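## Task

Remove the red card from the card stand and leave it lying flat on the table. At the end, every other card must still sit in the pocket it began in, and the stand must be upright with all of its base resting on the table.

## Robot and tools

Robot: two arms, left_arm and right_arm, each with a two-finger gripper and a wrist camera. Calibrated base positions in the scene frame: left_arm at (-0.001, +0.295, -0.006) m, right_arm at (-0.003, -0.317, -0.004) m, both nearly unrotated. Two more cameras hang on a beam behind the arms. Cameras: cam_high, cam_low, cam_left_wrist, cam_right_wrist, each 672x504 pixels.

Scene frame: origin at table-top height, halfway between the arms, roughly 5 to 10 cm in from the table's near edge. +x points out over the table, +z up, +y toward left_arm (arm names do not match image sides). Reported gripper positions (end_effector_position, metres) and orientations (end_effector_quat_wxyz) use this frame and may be off by a few cm, worse at long reach. For a gripper, the fingers point along its own +z and close along its own y; the reported point lies between the pads, just behind the tips.

Row layout, shared by execute_actions and move: one list of 14 numbers covering both arms, each in [-1, 1]: left_arm dx, dy, dz, rx, ry, rz, opening, then right_arm in the same order. dx..rz are offsets, not poses: they count from that arm's Hand target at the start of the action or move, along scene-frame axes, and rotation is about the Hand target's position. Scale: 1.0 = 0.6 m or 180 degrees; rx, ry, rz form a single rotation vector. A translation longer than 1.0 may be shortened. opening is absolute: +1 fully open (about 87 mm), 0 about 31 to 49 mm, -1 closed; grippers vary. An arm you want left alone gets six zeros plus its current opening (0 there means a half-closed command, not 'no change').

execute_actions: actions = list of actions; each action = up to 15 rows, one per 1/30 s step; a shorter action repeats its last row to step 15. Every row counts from the action's starting Hand target, not the previous row, and a repeated offset moves the arm further. cameras: list of names, ["all"], or []; default shows all only when actions is empty. An empty actions list just reports state and images.

move: target = one 14-number row or a list of up to 15 rows, all offsets from the same starting Hand targets. Straight-line paths, all arms finishing together, capped at 10 s. speed: m/s, 0.002 to 2.9, default 0.25 (turns up to twice that in rad/s), one value or one per target. blend: metres of corner rounding per target; 0 stops at each. opening_speed: rate of finger change on the -1..+1 scale per second, at least 0.2. blocking=false returns after about 0.5 s while motion continues. Paths do not avoid obstacles or the other arm; faster moves stray and hit harder; a target placed beyond a contact presses harder. Do not route a gripper close past its own base, the elbow can whip round. The move: line reports done, off_target, moving, held or fault, and limits=paced (pose clipped) or limits=held (steps withheld).

wait: seconds from 0 to 3600; sends nothing new, a running move keeps going. stop: brakes a running move (needs room). zoom_image: camera plus region [x0, y0, x1, y1] in pixels, at most 504 by 504, from the newest image of that camera. finished_scene: scene number 1 to 3; irreversible; after ending scene 1 make no other call in that reply.

Result lines: Hand target (last command after clipping; next offsets start here; the gripper often rests short, so check and add the gap), Tool commands, grip_measured (finger position on the command scale; to hold, command roughly 0.04 below the reading at first contact), Joint positions (gripper last, 0 closed to 1 open), Joint velocities, Joint torques (joints 1 to 3 wrap at ±28 N m), MOTOR HOT, FAULT and OVER-TEMPERATURE FAULT lines.

Control quirks: commanded orientation is clipped to within 40 degrees of the measured one each step. Friction and weight can leave the gripper low, short or tilted; small moves may go sideways or not happen, so verify after each one. A blocked arm keeps pushing until commanded back past its gripper. Joint ranges (rad): waist -2.618 to 3.054, shoulder 0.000 to 3.142, elbow 0.000 to 3.142 (straight 2.901), wrist pitch -1.571 to 1.571, wrist yaw -1.571 to 1.571, wrist roll -2.094 to 2.094.

Avoid: dropping the card or releasing anything moving, letting anything leave the table, tipping the stand or knocking other cards out of their pockets, slamming or hard pushes, striking the bar, spacers, plate or low rail, arms touching or one gripper closing on the other's fingers, strain on wrist camera cables. Motor heat rises when holding loads, reaching far or pushing against a block: 75 °C warns, 90 °C folds that arm away for the rest of the scene, 100 °C makes it collapse. Loose objects may occasionally get a small push from outside.

Each tool is called after "Call:" in YAML: its name, and indented under it one key for each argument.

## Session

Call:
execute_actions:
  actions: []

Scene clock: 0.00 s.
left_arm: end_effector_position=(+0.3787, +0.2825, +0.0341) grip_measured=+1.000 end_effector_quat_wxyz=(+0.540, -0.060, +0.839, +0.026) | right_arm: end_effector_position=(+0.3697, -0.3600, +0.0295) grip_measured=+1.000 end_effector_quat_wxyz=(+0.533, +0.083, +0.840, -0.058)
Joint positions: left_arm=[-0.094 1.548 0.42 0.687 -0.215 -0.126 1] | right_arm=[-0.058 1.562 0.395 0.716 0.14 0.052 1]
Joint velocities: within noise
Joint torques (N m): no reading
Heat: left arm: 30 °C; right arm: 30 °C.
Hand target: left_arm +0.3836, +0.2820, +0.0424; +0.551, -0.062, +0.832, +0.024 | right_arm +0.3756, -0.3601, +0.0389; +0.546, +0.083, +0.832, -0.057
Tool commands: left_gripper/opening=+1.0 right_gripper/opening=+1.0
camera_calibration:
cam_left_wrist: T_world_to_cam=[[0.15308, -0.98808, 0.01656, 0.21934], [-0.90459, -0.14686, -0.4002, 0.43587], [0.39786, 0.04628, -0.91628, 0.01618]] pos_world=[0.35427, 0.27998, 0.18562]
cam_right_wrist: T_world_to_cam=[[-0.18909, -0.98194, -0.00655, -0.28323], [-0.92575, 0.18049, -0.33229, 0.4477], [0.32747, -0.05677, -0.94315, 0.03362]] pos_world=[0.34989, -0.35701, 0.17862]

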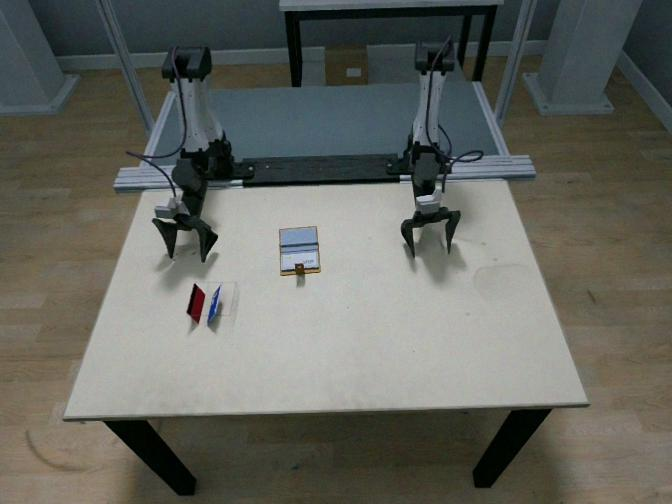

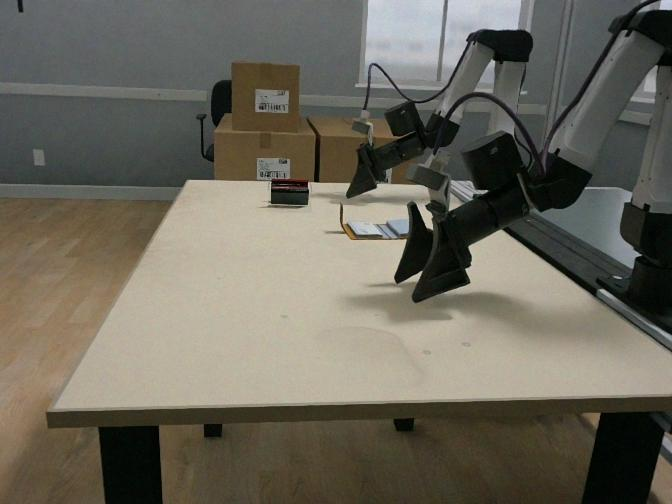

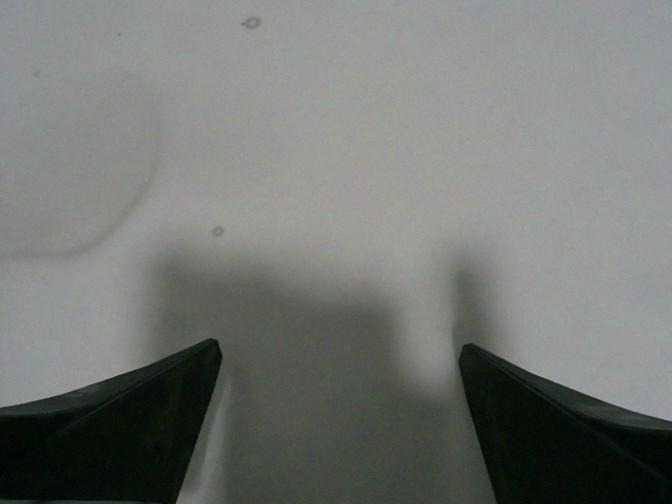

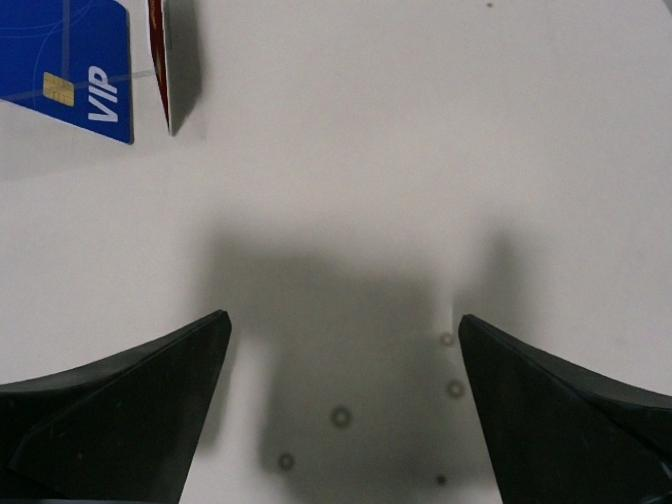

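Call:
move:
  target: [0,0,0,0,0,0,1,0.257,0.133,0.318,0.0135,0.119,0.064,1]
  speed: 0.4
  cameras: ["cam_right_wrist","cam_low"]

Call:
zoom_image:
  camera: "cam_low"
  region: [260, 170, 320, 220]

Scene clock: 4.37 s.
left_arm: end_effector_position=(+0.3787, +0.2825, +0.0341) grip_measured=+1.000 end_effector_quat_wxyz=(+0.540, -0.060, +0.839, +0.026) | right_arm: end_effector_position=(+0.5252, -0.2846, +0.2194) grip_measured=+1.000 end_effector_quat_wxyz=(+0.371, -0.002, +0.929, -0.007)
Joint positions: left_arm=[-0.094 1.548 0.42 0.687 -0.215 -0.126 1] | right_arm=[0.078 2.11 2.233 -0.945 0.07 0.049 1]
Joint torques (N m): left_arm=[0.12 -7.35 5.57 1.87 0.01 0.02] | right_arm=[0.4 -11.56 9.73 1.44 0.02 0.15]
Heat: left arm: 31 °C; right arm: 31 °C.
Hand target: left_arm +0.3836, +0.2820, +0.0424; +0.551, -0.062, +0.832, +0.024 | right_arm +0.5297, -0.2803, +0.2298; +0.383, -0.001, +0.924, +0.000
Off the commanded pose: left_arm 0.010 m, 1 deg | right_arm 0.012 m, 2 deg.
move: off_target (right_arm)
cam_right_wrist: T_world_to_cam=[[0.00394, -0.99998, -0.00458, -0.28558], [-0.99942, -0.00409, 0.03388, 0.54693], [-0.0339, 0.00444, -0.99942, 0.3857]] pos_world=[0.56081, -0.28506, 0.36564]
Images, in order (width x height): cam_low 672x504, cam_right_wrist 672x504.

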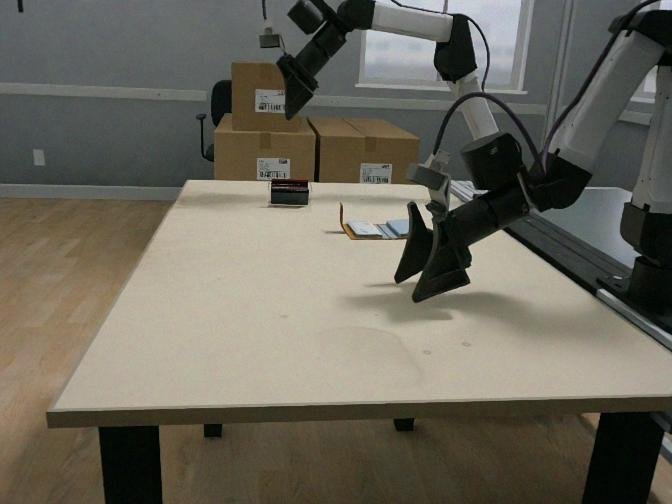

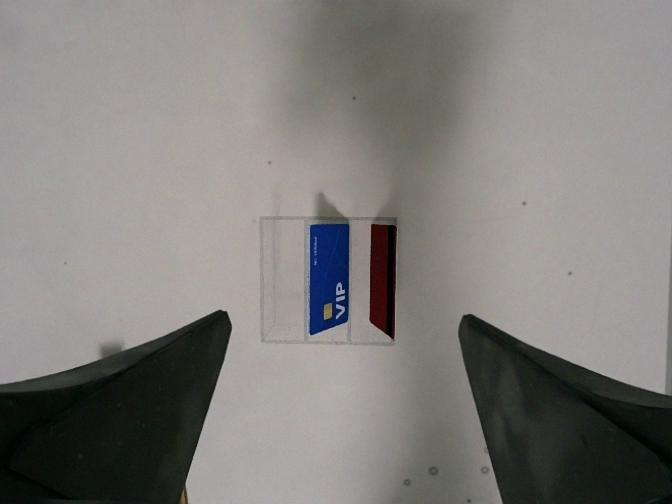

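Scaled by 8.400.

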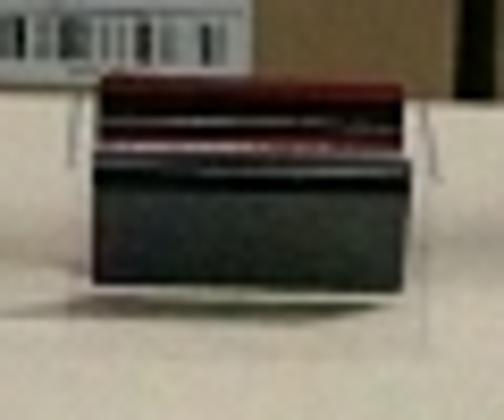

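Call:
zoom_image:
  camera: "cam_right_wrist"
  region: [250, 205, 410, 355]

Scaled by 3.150.

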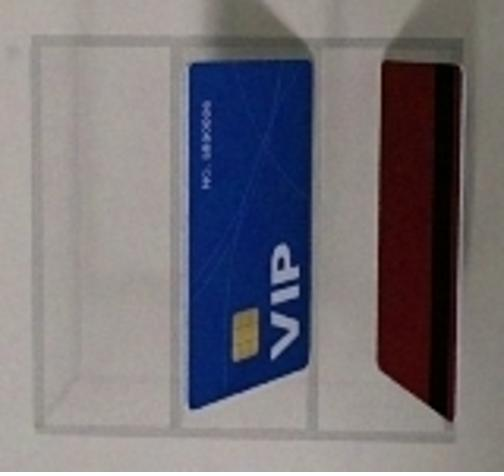

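Call:
move:
  target: [0,0,0,0,0,0,1,0,-0.107,-0.19,0.1,0.248,0.0415,-0.4]
  cameras: ["cam_right_wrist","cam_low"]

Call:
zoom_image:
  camera: "cam_low"
  region: [250, 150, 330, 220]

Call:
zoom_image:
  camera: "cam_right_wrist"
  region: [200, 100, 480, 380]

Scene clock: 10.50 s.
left_arm: end_effector_position=(+0.3787, +0.2825, +0.0341) grip_measured=+1.000 end_effector_quat_wxyz=(+0.540, -0.060, +0.839, +0.026) | right_arm: end_effector_position=(+0.5255, -0.3432, +0.1069) grip_measured=-0.400 end_effector_quat_wxyz=(+0.194, +0.038, +0.968, +0.151)
Joint positions: left_arm=[-0.094 1.548 0.42 0.687 -0.215 -0.126 1] | right_arm=[-0.161 2.642 2.834 -1.402 -0.339 -0.017 0.3]
Joint torques (N m): left_arm=[0.03 -7.25 5.63 1.91 0.06 0] | right_arm=[-0.18 -14.84 8.87 0.82 -0.16 -0.04]
Heat: left arm: 31 °C; right arm: 33 °C.
Hand target: left_arm +0.3836, +0.2820, +0.0424; +0.551, -0.062, +0.832, +0.024 | right_arm +0.5297, -0.3444, +0.1158; +0.000, -0.001, +0.986, +0.166
Off the commanded pose: left_arm 0.010 m, 1 deg | right_arm 0.010 m, 23 deg.
elbow stopped short (right arm): the move would have taken joint 3 (elbow) straighter than the controller allows.
move: off_target (right_arm)
cam_right_wrist: T_world_to_cam=[[-0.01573, -0.94488, -0.32703, -0.28096], [-0.92301, -0.11204, 0.36811, 0.43792], [-0.38446, 0.30764, -0.87038, 0.5479]] pos_world=[0.61043, -0.38496, 0.2238]
Images, in order (width x height): cam_low 672x504, cam_right_wrist 672x504.

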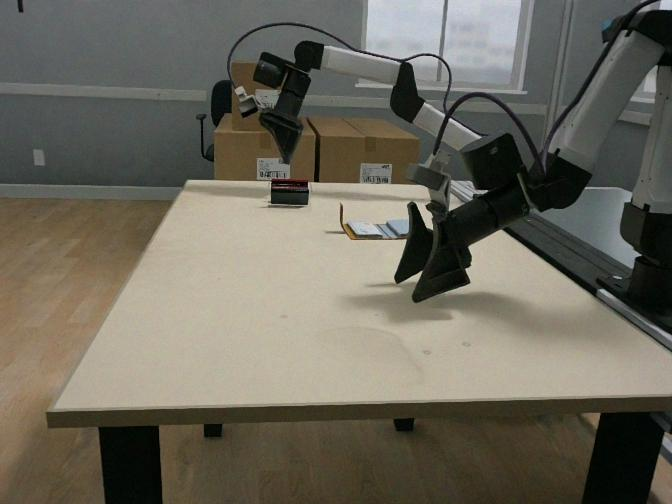

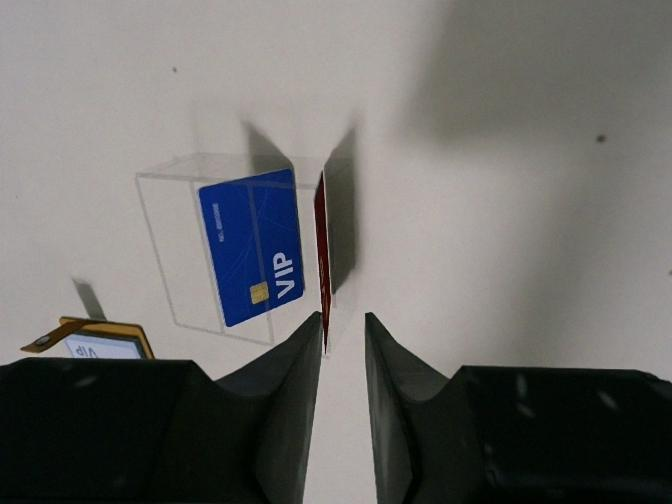

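Scaled by 6.300.

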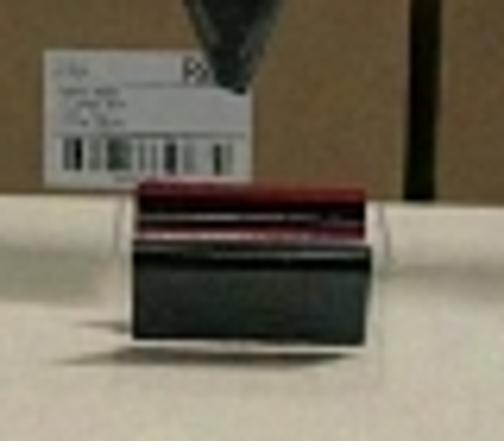

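Scaled by 1.800.

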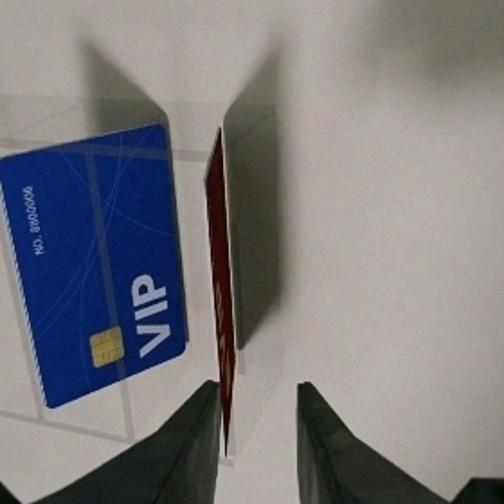

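Call:
move:
  target: [0,0,0,0,0,0,1,0,0.022,-0.0275,0,0,0,-0.4]
  cameras: ["cam_right_wrist","cam_low"]

Call:
zoom_image:
  camera: "cam_low"
  region: [250, 150, 330, 220]

Call:
zoom_image:
  camera: "cam_right_wrist"
  region: [200, 120, 480, 400]

Scene clock: 14.77 s.
left_arm: end_effector_position=(+0.3787, +0.2825, +0.0341) grip_measured=+1.000 end_effector_quat_wxyz=(+0.540, -0.060, +0.839, +0.026) | right_arm: end_effector_position=(+0.5251, -0.3359, +0.0920) grip_measured=-0.400 end_effector_quat_wxyz=(+0.178, +0.034, +0.971, +0.155)
Joint positions: left_arm=[-0.094 1.548 0.42 0.687 -0.215 -0.126 1] | right_arm=[-0.148 2.671 2.834 -1.403 -0.34 -0.017 0.3]
Joint torques (N m): left_arm=[0.12 -7.51 5.71 1.94 0 0] | right_arm=[0.66 -14.8 8.94 0.82 -0.1 0.1]
Heat: left arm: 32 °C; right arm: 34 °C.
Hand target: left_arm +0.3836, +0.2820, +0.0424; +0.551, -0.062, +0.832, +0.024 | right_arm +0.5297, -0.3313, +0.0994; +0.000, -0.001, +0.986, +0.166
Off the commanded pose: left_arm 0.010 m, 1 deg | right_arm 0.010 m, 21 deg.
elbow stopped short (right arm): the move would have taken joint 3 (elbow) straighter than the controller allows.
move: off_target (right_arm)
cam_right_wrist: T_world_to_cam=[[-0.01272, -0.94337, -0.3315, -0.27958], [-0.90976, -0.12666, 0.39535, 0.42955], [-0.41495, 0.30662, -0.85662, 0.54701]] pos_world=[0.61421, -0.37706, 0.20607]
Images, in order (width x height): cam_low 672x504, cam_right_wrist 672x504.

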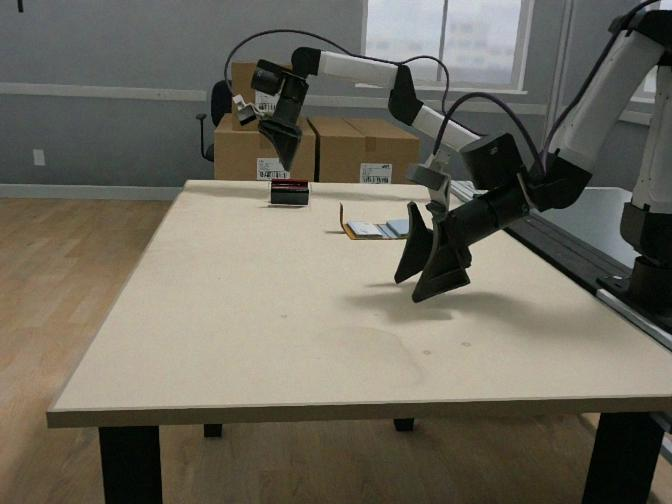

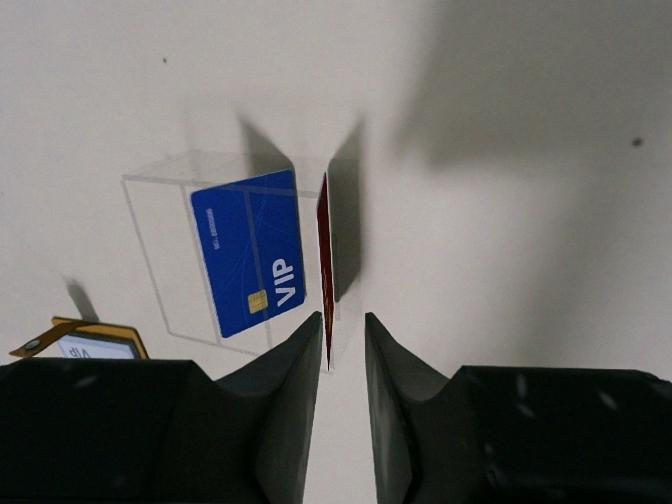

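Scaled by 6.300.

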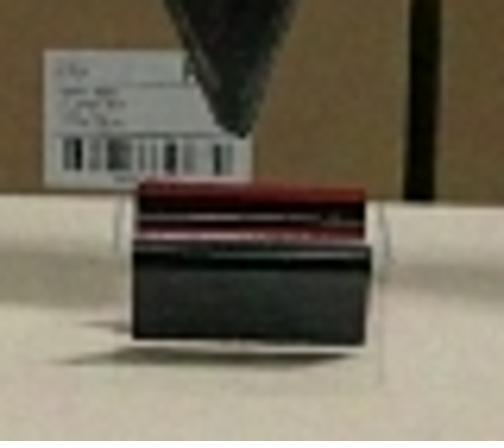

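Scaled by 1.800.

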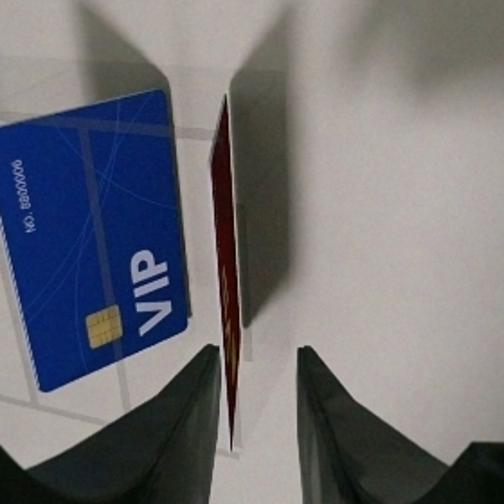

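Call:
move:
  target: [0,0,0,0,0,0,1,-0.037,0.0165,-0.02,0,0,0,-0.4]
  cameras: ["cam_right_wrist","cam_low"]

Call:
zoom_image:
  camera: "cam_low"
  region: [250, 150, 330, 220]

Call:
zoom_image:
  camera: "cam_right_wrist"
  region: [200, 120, 480, 400]

Scene clock: 19.17 s.
left_arm: end_effector_position=(+0.3787, +0.2825, +0.0341) grip_measured=+1.000 end_effector_quat_wxyz=(+0.540, -0.060, +0.839, +0.026) | right_arm: end_effector_position=(+0.5036, -0.3255, +0.0811) grip_measured=-0.400 end_effector_quat_wxyz=(+0.126, +0.033, +0.978, +0.161)
Joint positions: left_arm=[-0.094 1.548 0.42 0.687 -0.215 -0.126 1] | right_arm=[-0.133 2.688 2.834 -1.492 -0.34 -0.022 0.3]
Joint torques (N m): left_arm=[-0.03 -7.5 5.93 1.88 0.05 -0.03] | right_arm=[0.75 -14.52 8.73 0.57 -0.14 -0.06]
Heat: left arm: 32 °C; right arm: 36 °C.
Hand target: left_arm +0.3836, +0.2820, +0.0424; +0.551, -0.062, +0.832, +0.024 | right_arm +0.5076, -0.3214, +0.0873; +0.000, -0.001, +0.986, +0.166
Off the commanded pose: left_arm 0.010 m, 1 deg | right_arm 0.008 m, 15 deg.
elbow stopped short (right arm): the move would have taken joint 3 (elbow) straighter than the controller allows.
move: off_target (right_arm)
cam_right_wrist: T_world_to_cam=[[-0.02897, -0.93949, -0.34134, -0.26343], [-0.86145, -0.14974, 0.48527, 0.37647], [-0.50702, 0.3081, -0.80498, 0.5682]] pos_world=[0.60476, -0.36618, 0.18478]
Images, in order (width x height): cam_low 672x504, cam_right_wrist 672x504.

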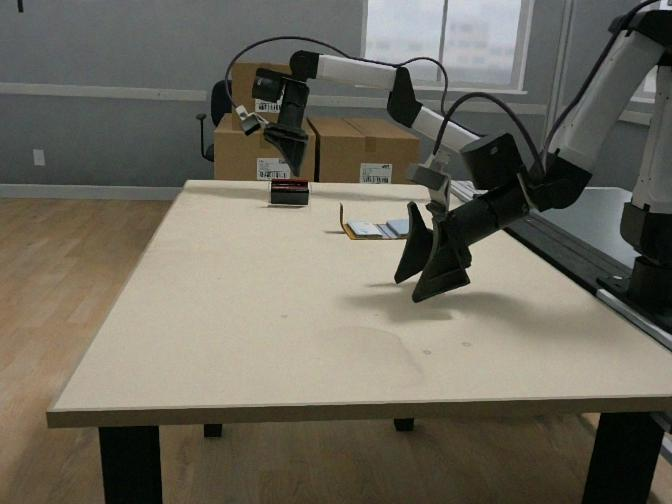

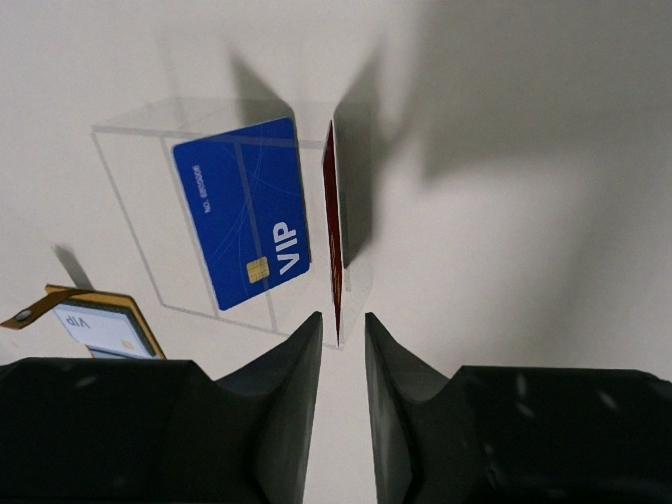

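Scaled by 6.300.

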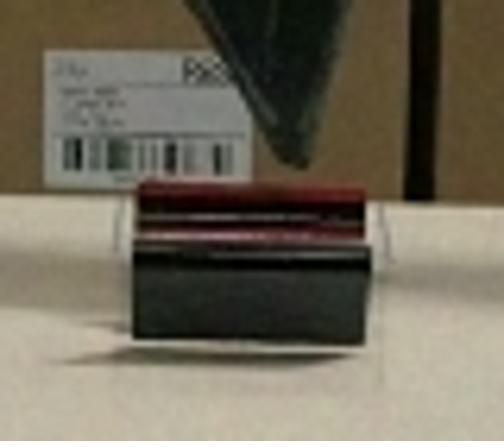

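Scaled by 1.800.

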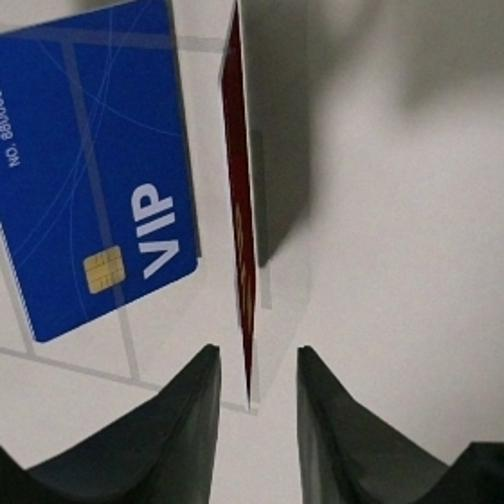

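Call:
move:
  target: [0,0,0,0,0,0,1,0,0.0125,-0.0175,0,0,0.02,-0.4]
  speed: 0.08
  cameras: ["cam_right_wrist","cam_low"]

Call:
zoom_image:
  camera: "cam_low"
  region: [250, 150, 330, 220]

Call:
zoom_image:
  camera: "cam_right_wrist"
  region: [200, 120, 480, 400]

Scene clock: 22.90 s.
left_arm: end_effector_position=(+0.3787, +0.2825, +0.0341) grip_measured=+1.000 end_effector_quat_wxyz=(+0.540, -0.060, +0.839, +0.026) | right_arm: end_effector_position=(+0.5024, -0.3176, +0.0710) grip_measured=-0.400 end_effector_quat_wxyz=(+0.118, +0.002, +0.980, +0.160)
Joint positions: left_arm=[-0.094 1.548 0.42 0.687 -0.215 -0.126 1] | right_arm=[-0.114 2.708 2.834 -1.495 -0.34 -0.071 0.3]
Joint torques (N m): left_arm=[0.17 -7.3 5.82 1.87 0 0.04] | right_arm=[0.92 -14.75 8.65 0.56 -0.12 -0.03]
Heat: left arm: 33 °C; right arm: 37 °C.
Hand target: left_arm +0.3836, +0.2820, +0.0424; +0.551, -0.062, +0.832, +0.024 | right_arm +0.5075, -0.3140, +0.0769; -0.005, -0.032, +0.986, +0.166
Off the commanded pose: left_arm 0.010 m, 1 deg | right_arm 0.009 m, 15 deg.
elbow stopped short (right arm): the move would have taken joint 3 (elbow) straighter than the controller allows.
move: off_target (right_arm)
cam_right_wrist: T_world_to_cam=[[0.02891, -0.94268, -0.33244, -0.29026], [-0.84689, -0.19977, 0.49281, 0.35775], [-0.53098, 0.26729, -0.80413, 0.55611]] pos_world=[0.60665, -0.3508, 0.17439]
Images, in order (width x height): cam_low 672x504, cam_right_wrist 672x504.

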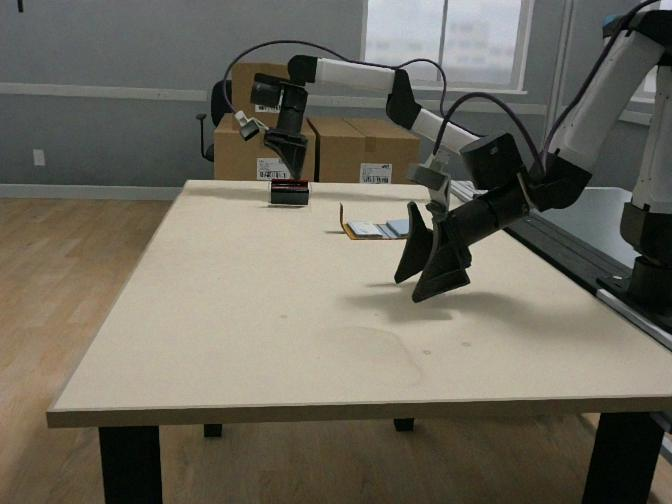

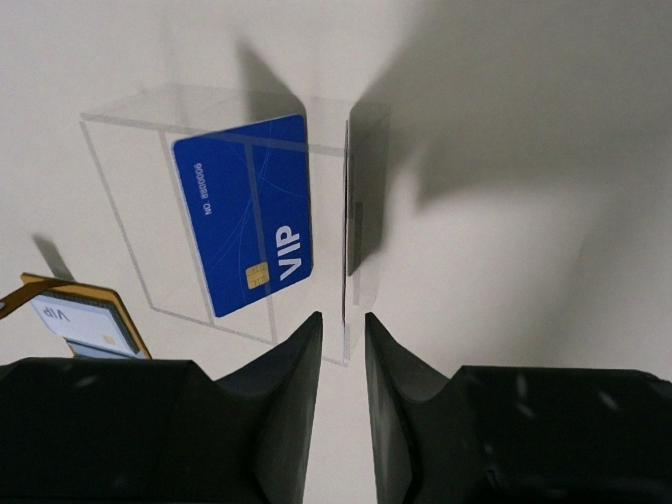

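Scaled by 6.300.

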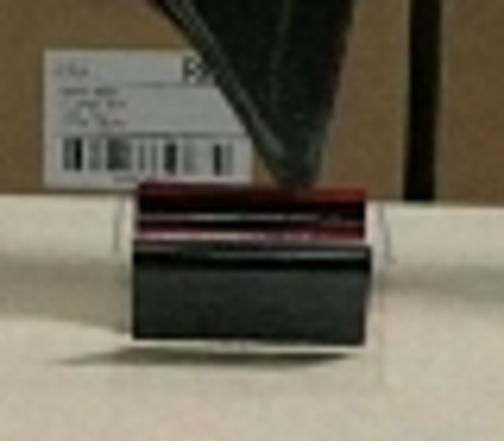

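Scaled by 1.800.

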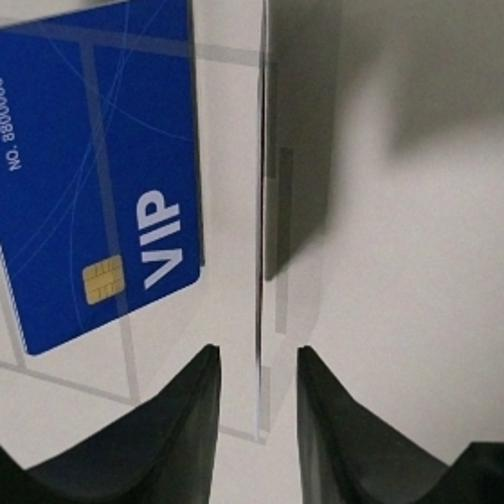

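Call:
move:
  target:
    - [0,0,0,0,0,0,1,0,-0.01,0.03,0,0,0,-0.4]
    - [0,0,0,0,0,0,1,0.028,-0.01,0.03,0,0,0,-0.4]
    - [0,0,0,0,0,0,1,0.028,0,0.003,0,0,0,-0.4]
  speed: 0.1
  blend: 0.005
  cameras: ["cam_right_wrist","cam_low"]

Call:
zoom_image:
  camera: "cam_low"
  region: [250, 150, 330, 220]

Call:
zoom_image:
  camera: "cam_right_wrist"
  region: [200, 120, 480, 400]

Scene clock: 27.20 s.
left_arm: end_effector_position=(+0.3787, +0.2825, +0.0341) grip_measured=+1.000 end_effector_quat_wxyz=(+0.540, -0.060, +0.839, +0.026) | right_arm: end_effector_position=(+0.5147, -0.3189, +0.0718) grip_measured=-0.400 end_effector_quat_wxyz=(+0.142, -0.002, +0.977, +0.157)
Joint positions: left_arm=[-0.094 1.548 0.42 0.687 -0.215 -0.126 1] | right_arm=[-0.114 2.708 2.834 -1.444 -0.34 -0.07 0.3]
Joint torques (N m): left_arm=[0.08 -7.41 5.79 1.86 0.01 -0.02] | right_arm=[1.05 -14.82 8.7 0.82 -0.07 0.17]
Heat: left arm: 33 °C; right arm: 38 °C.
Hand target: left_arm +0.3836, +0.2820, +0.0424; +0.551, -0.062, +0.832, +0.024 | right_arm +0.5243, -0.3140, +0.0787; -0.005, -0.032, +0.986, +0.166
Off the commanded pose: left_arm 0.010 m, 1 deg | right_arm 0.013 m, 17 deg.
elbow stopped short (right arm): the move would have taken joint 3 (elbow) straighter than the controller allows.
move: off_target (right_arm)
cam_right_wrist: T_world_to_cam=[[0.04396, -0.94446, -0.32568, -0.30036], [-0.8708, -0.19601, 0.45088, 0.38398], [-0.48967, 0.26378, -0.83105, 0.54315]] pos_world=[0.61353, -0.35169, 0.18044]
Images, in order (width x height): cam_low 672x504, cam_right_wrist 672x504.

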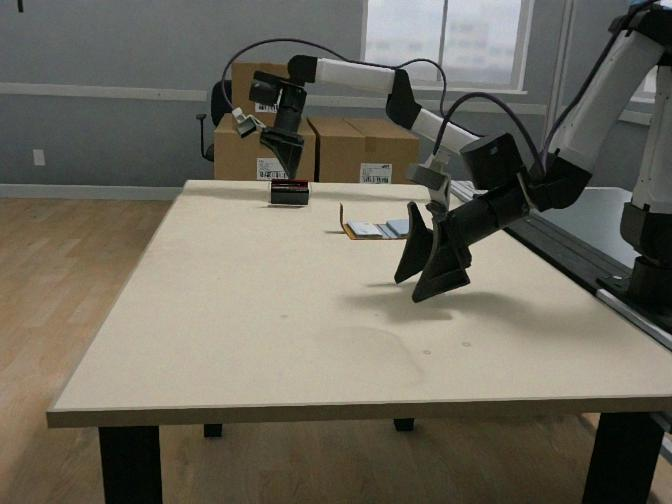

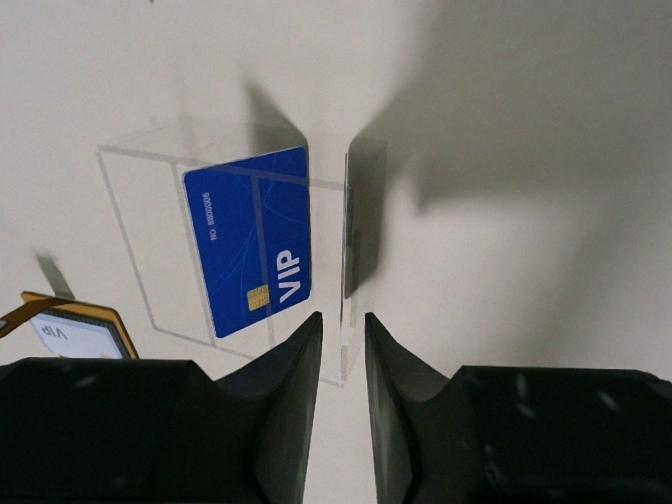

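Scaled by 6.300.

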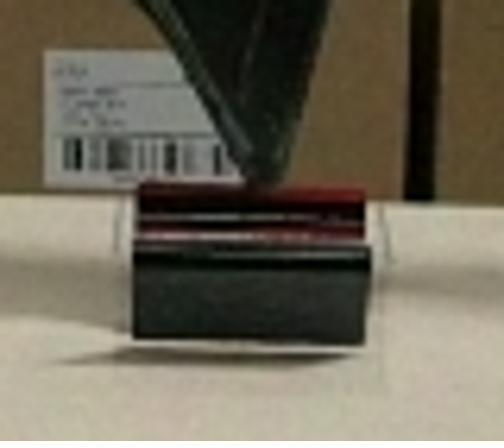

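Scaled by 1.800.

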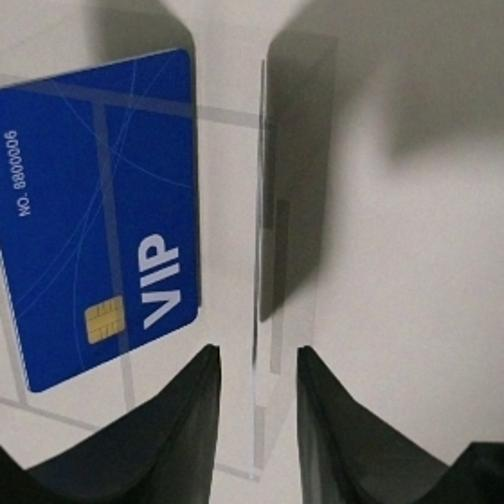

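Call:
move:
  target:
    - [0,0,0,0,0,0,1,0.003,0.004,-0.0145,0,0,0,-0.4]
    - [0,0,0,0,0,0,1,0.003,0.004,-0.0145,0,0,0,-1]
  speed: 0.08
  opening_speed: 0.8
  cameras: ["cam_right_wrist","cam_low"]

Call:
zoom_image:
  camera: "cam_low"
  region: [250, 150, 330, 220]

Call:
zoom_image:
  camera: "cam_right_wrist"
  region: [200, 120, 480, 400]

Scene clock: 31.77 s.
left_arm: end_effector_position=(+0.3787, +0.2825, +0.0341) grip_measured=+1.000 end_effector_quat_wxyz=(+0.540, -0.060, +0.839, +0.026) | right_arm: end_effector_position=(+0.5167, -0.3148, +0.0632) grip_measured=-0.970 end_effector_quat_wxyz=(+0.138, -0.003, +0.978, +0.158)
Joint positions: left_arm=[-0.094 1.548 0.42 0.687 -0.215 -0.126 1] | right_arm=[-0.106 2.726 2.834 -1.433 -0.34 -0.065 0.015]
Joint torques (N m): left_arm=[0.06 -7.36 5.55 1.91 0.05 -0.02] | right_arm=[0.79 -14.93 8.81 0.79 -0.09 0.18]
Heat: left arm: 33 °C; right arm: 39 °C.
Hand target: left_arm +0.3836, +0.2820, +0.0424; +0.551, -0.062, +0.832, +0.024 | right_arm +0.5261, -0.3115, +0.0699; -0.005, -0.032, +0.986, +0.166
Off the commanded pose: left_arm 0.010 m, 1 deg | right_arm 0.012 m, 17 deg.
elbow stopped short (right arm): the move would have taken joint 3 (elbow) straighter than the controller allows.
move: off_target (right_arm); target 2's new opening was sent with right_arm's hand 0.013 m and 17 deg from that target
cam_right_wrist: T_world_to_cam=[[0.04538, -0.94369, -0.32771, -0.29967], [-0.86647, -0.20045, 0.45723, 0.38641], [-0.49717, 0.2632, -0.82677, 0.53934]] pos_world=[0.61655, -0.34729, 0.17103]
Images, in order (width x height): cam_low 672x504, cam_right_wrist 672x504.

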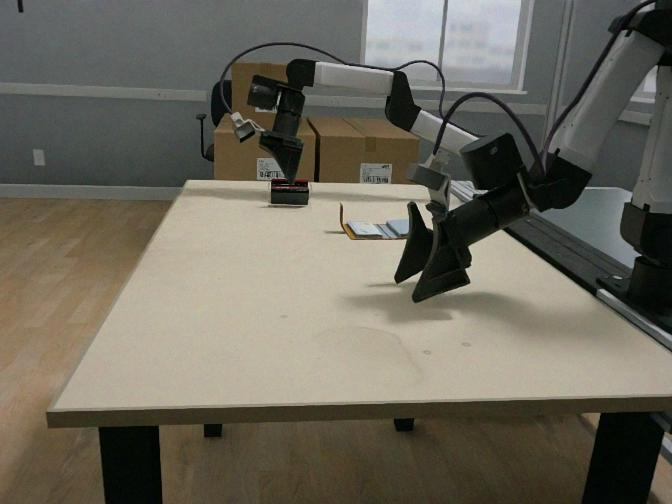

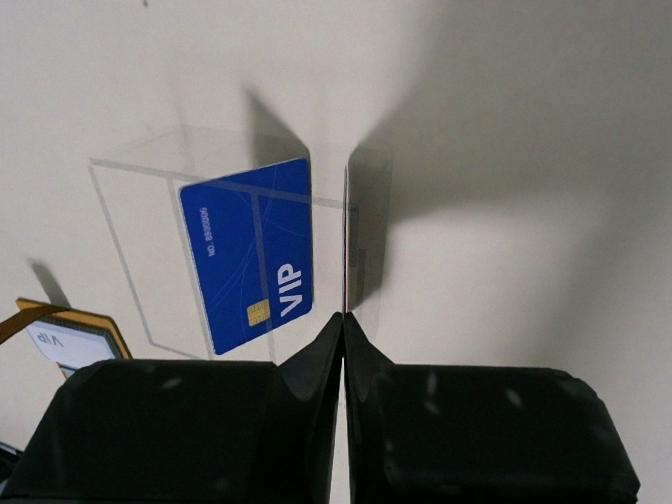

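Scaled by 6.300.

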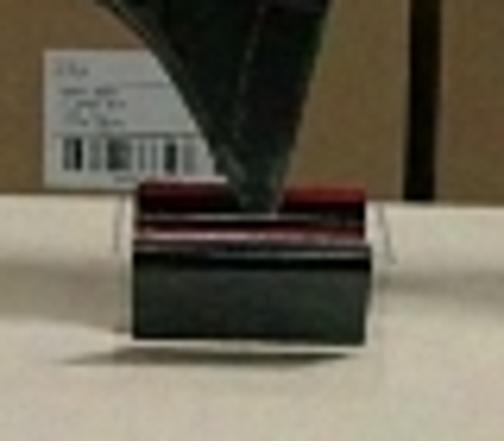

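Scaled by 1.800.

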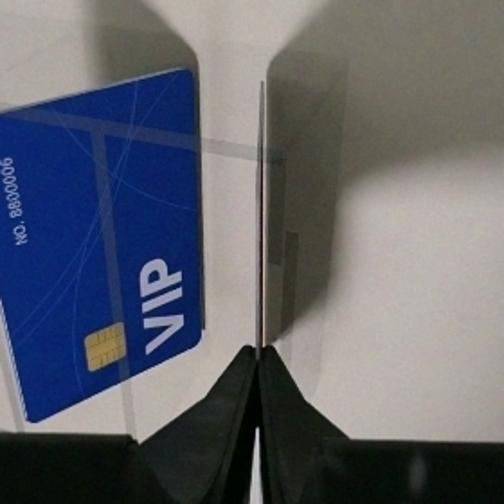

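Call:
move:
  target: [0,0,0,0,0,0,1,-0.007,-0.043,0.13,0,0,0,-1]
  speed: 0.1
  cameras: ["cam_right_wrist","cam_low"]

Call:
zoom_image:
  camera: "cam_low"
  region: [250, 130, 330, 220]

Scene clock: 36.87 s.
left_arm: end_effector_position=(+0.3787, +0.2825, +0.0341) grip_measured=+1.000 end_effector_quat_wxyz=(+0.540, -0.060, +0.839, +0.026) | right_arm: end_effector_position=(+0.5164, -0.3343, +0.1097) grip_measured=-0.970 end_effector_quat_wxyz=(+0.182, +0.008, +0.971, +0.152)
Joint positions: left_arm=[-0.094 1.548 0.42 0.687 -0.215 -0.126 1] | right_arm=[-0.145 2.632 2.834 -1.442 -0.343 -0.065 0.015]
Joint torques (N m): left_arm=[0.21 -7.36 5.7 1.85 0.09 -0.03] | right_arm=[-0.47 -20.22 8.7 0.84 -0.2 0.1]
Heat: left arm: 33 °C; right arm: 41 °C.
Hand target: left_arm +0.3836, +0.2820, +0.0424; +0.551, -0.062, +0.832, +0.024 | right_arm +0.5219, -0.3373, +0.1480; -0.005, -0.032, +0.986, +0.166
Off the commanded pose: left_arm 0.010 m, 1 deg | right_arm 0.039 m, 22 deg.
elbow stopped short (right arm): the move would have taken joint 3 (elbow) straighter than the controller allows.
move: off_target (right_arm)
cam_right_wrist: T_world_to_cam=[[0.03705, -0.94751, -0.31756, -0.30097], [-0.90879, -0.16411, 0.38363, 0.40305], [-0.41561, 0.27438, -0.86717, 0.54879]] pos_world=[0.60553, -0.3696, 0.2257]
Images, in order (width x height): cam_low 672x504, cam_right_wrist 672x504.

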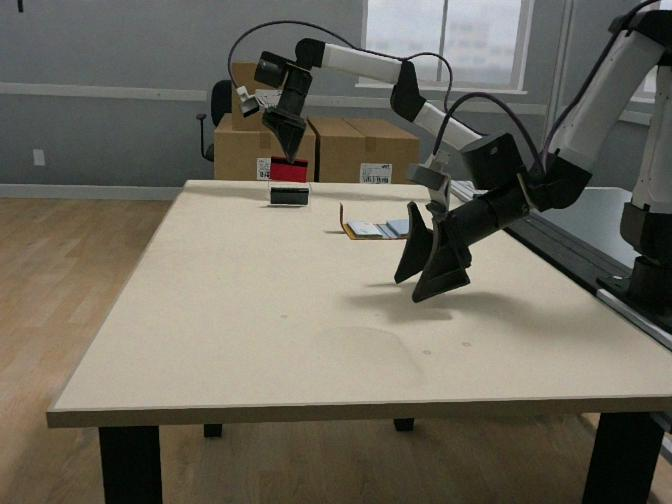

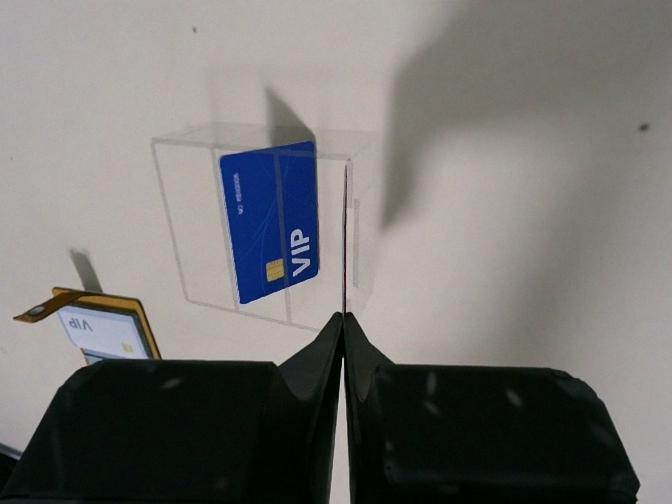

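Scaled by 5.600.

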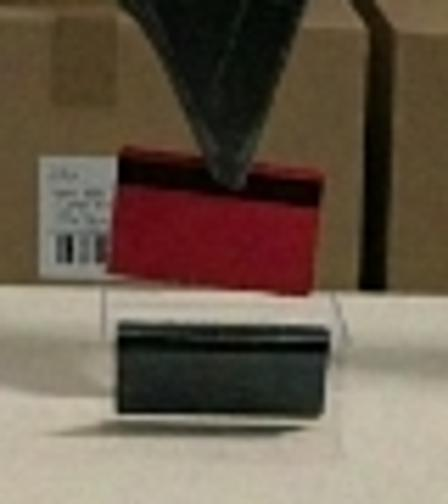

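Call:
move:
  target:
    - [0,0,0,0,0,0,1,0,-0.01,0.01,0,-0.16,0,-1]
    - [0,0,0,0,0,0,1,-0.2,-0.015,0.1,0,-0.16,0,-1]
  speed: 0.15
  blend: 0.01
  cameras: ["cam_low","cam_high"]

Call:
zoom_image:
  camera: "cam_high"
  region: [130, 180, 330, 340]

Scene clock: 44.70 s.
left_arm: end_effector_position=(+0.3787, +0.2825, +0.0341) grip_measured=+1.000 end_effector_quat_wxyz=(+0.540, -0.060, +0.839, +0.026) | right_arm: end_effector_position=(+0.4028, -0.3459, +0.1928) grip_measured=-0.970 end_effector_quat_wxyz=(+0.216, -0.074, +0.961, +0.154)
Joint positions: left_arm=[-0.094 1.548 0.42 0.687 -0.215 -0.126 1] | right_arm=[-0.218 1.959 2.02 -1.29 -0.412 -0.295 0.015]
Joint torques (N m): left_arm=[0.03 -7.47 5.71 1.87 0.04 0.01] | right_arm=[-0.21 -14.61 5.35 1.02 -0.22 0.19]
Heat: left arm: 34 °C; right arm: 47 °C.
Hand target: left_arm +0.3836, +0.2820, +0.0424; +0.551, -0.062, +0.832, +0.024 | right_arm +0.4020, -0.3464, +0.2080; +0.240, -0.072, +0.956, +0.153
Off the commanded pose: left_arm 0.010 m, 1 deg | right_arm 0.015 m, 3 deg.
elbow stopped short (right arm): the move would have taken joint 3 (elbow) straighter than the controller allows.
move: off_target (right_arm)
Images, in order (width x height): cam_high 672x504, cam_low 672x504.

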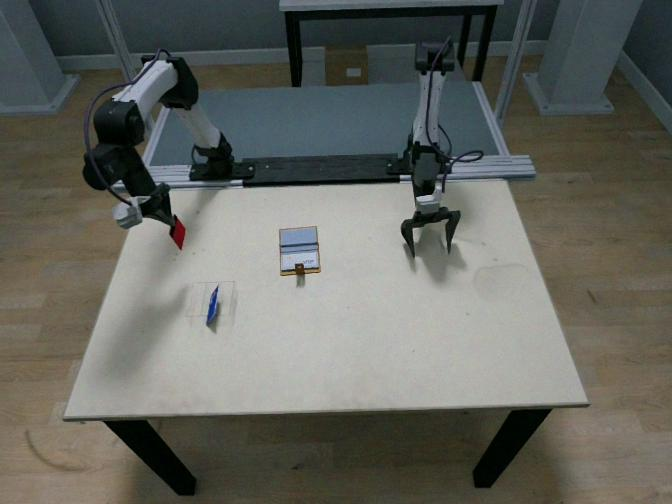

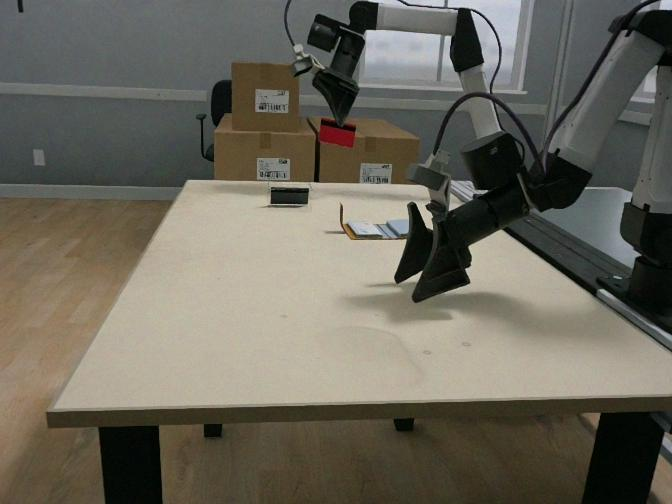

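Scaled by 2.520.

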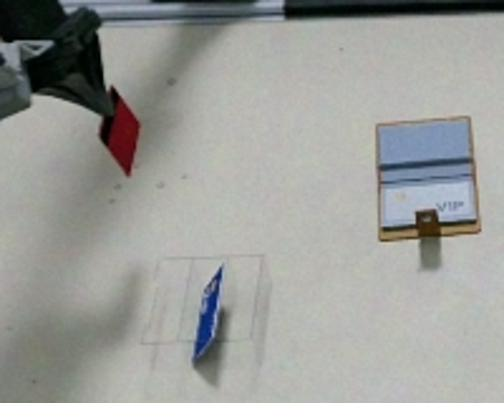

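Call:
move:
  target: [0,0,0,0,0,0,1,-0.07,-0.035,-0.03,0.298,-0.0518,-0.4277,-1]
  speed: 0.4
  cameras: ["cam_high","cam_right_wrist"]

Scene clock: 50.53 s.
left_arm: end_effector_position=(+0.3787, +0.2825, +0.0341) grip_measured=+1.000 end_effector_quat_wxyz=(+0.540, -0.060, +0.839, +0.026) | right_arm: end_effector_position=(+0.3590, -0.3688, +0.1831) grip_measured=-0.970 end_effector_quat_wxyz=(+0.341, +0.618, +0.617, +0.348)
Joint positions: left_arm=[-0.094 1.548 0.42 0.687 -0.215 -0.126 1] | right_arm=[-0.416 1.2 0.798 -0.2 -0.353 1.346 0.015]
Joint torques (N m): left_arm=[0.14 -7.49 5.78 1.9 0.03 0.02] | right_arm=[0.88 -6.01 6.27 1.79 0.09 0.12]
Heat: left arm: 34 °C; right arm: 47 °C.
Hand target: left_arm +0.3836, +0.2820, +0.0424; +0.551, -0.062, +0.832, +0.024 | right_arm +0.3599, -0.3673, +0.1900; +0.354, +0.612, +0.612, +0.353
Off the commanded pose: left_arm 0.010 m, 1 deg | right_arm 0.007 m, 2 deg.
move: done
cam_right_wrist: T_world_to_cam=[[-0.50959, 0.01589, -0.86027, 0.34644], [-0.61249, 0.69552, 0.37566, 0.43832], [0.6043, 0.71833, -0.3447, 0.2584]] pos_world=[0.28886, -0.49598, 0.22244]

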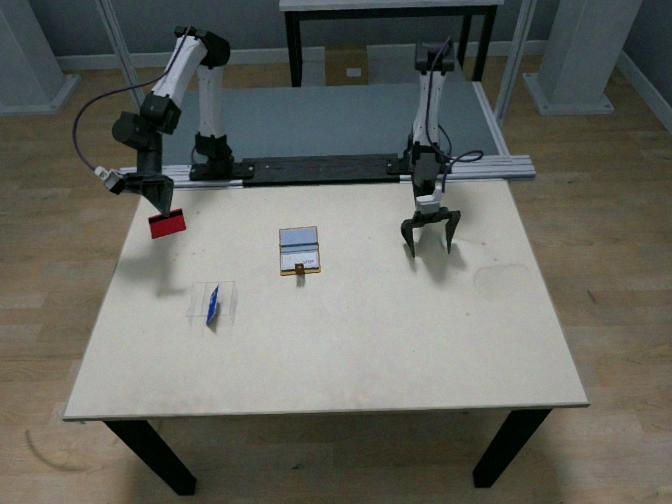

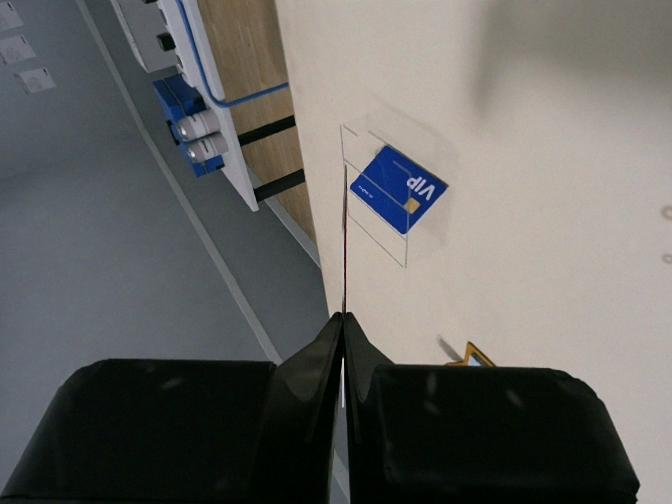

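Call:
move:
  target: [0,0,0,0,0,0,1,0,0.03,-0.247,0,0,0,-1]
  speed: 0.3
  cameras: ["cam_low"]

Call:
zoom_image:
  camera: "cam_low"
  region: [320, 130, 520, 280]

Scene clock: 53.07 s.
left_arm: end_effector_position=(+0.3787, +0.2825, +0.0341) grip_measured=+1.000 end_effector_quat_wxyz=(+0.540, -0.060, +0.839, +0.026) | right_arm: end_effector_position=(+0.3590, -0.3503, +0.0419) grip_measured=-0.970 end_effector_quat_wxyz=(+0.349, +0.613, +0.615, +0.353)
Joint positions: left_arm=[-0.094 1.548 0.42 0.687 -0.215 -0.126 1] | right_arm=[-0.346 1.551 0.364 0.619 -0.296 1.387 0.015]
Joint torques (N m): left_arm=[0.18 -7.32 5.7 1.86 0.1 0.03] | right_arm=[0.88 -4.59 4.1 1.92 0.18 0.06]
Heat: left arm: 34 °C; right arm: 46 °C.
Hand target: left_arm +0.3836, +0.2820, +0.0424; +0.551, -0.062, +0.832, +0.024 | right_arm +0.3598, -0.3493, +0.0416; +0.354, +0.612, +0.612, +0.353
Off the commanded pose: left_arm 0.010 m, 1 deg | right_arm 0.001 m, 1 deg.
move: done

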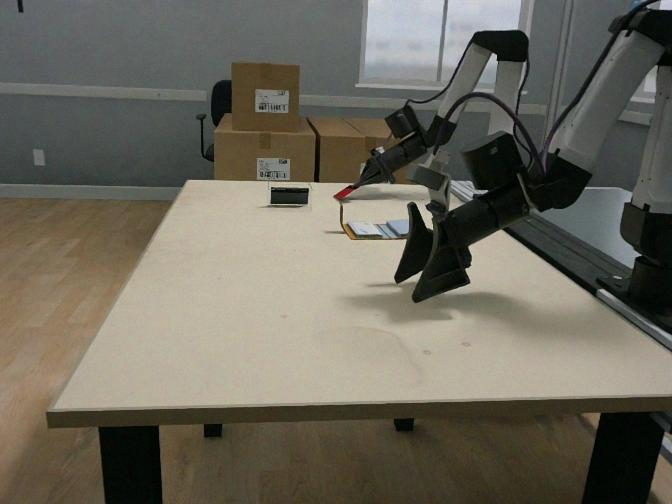

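Scaled by 2.520.

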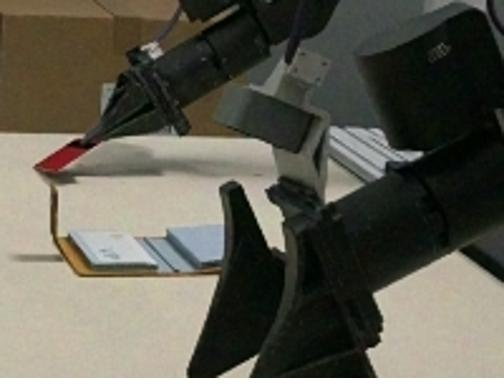

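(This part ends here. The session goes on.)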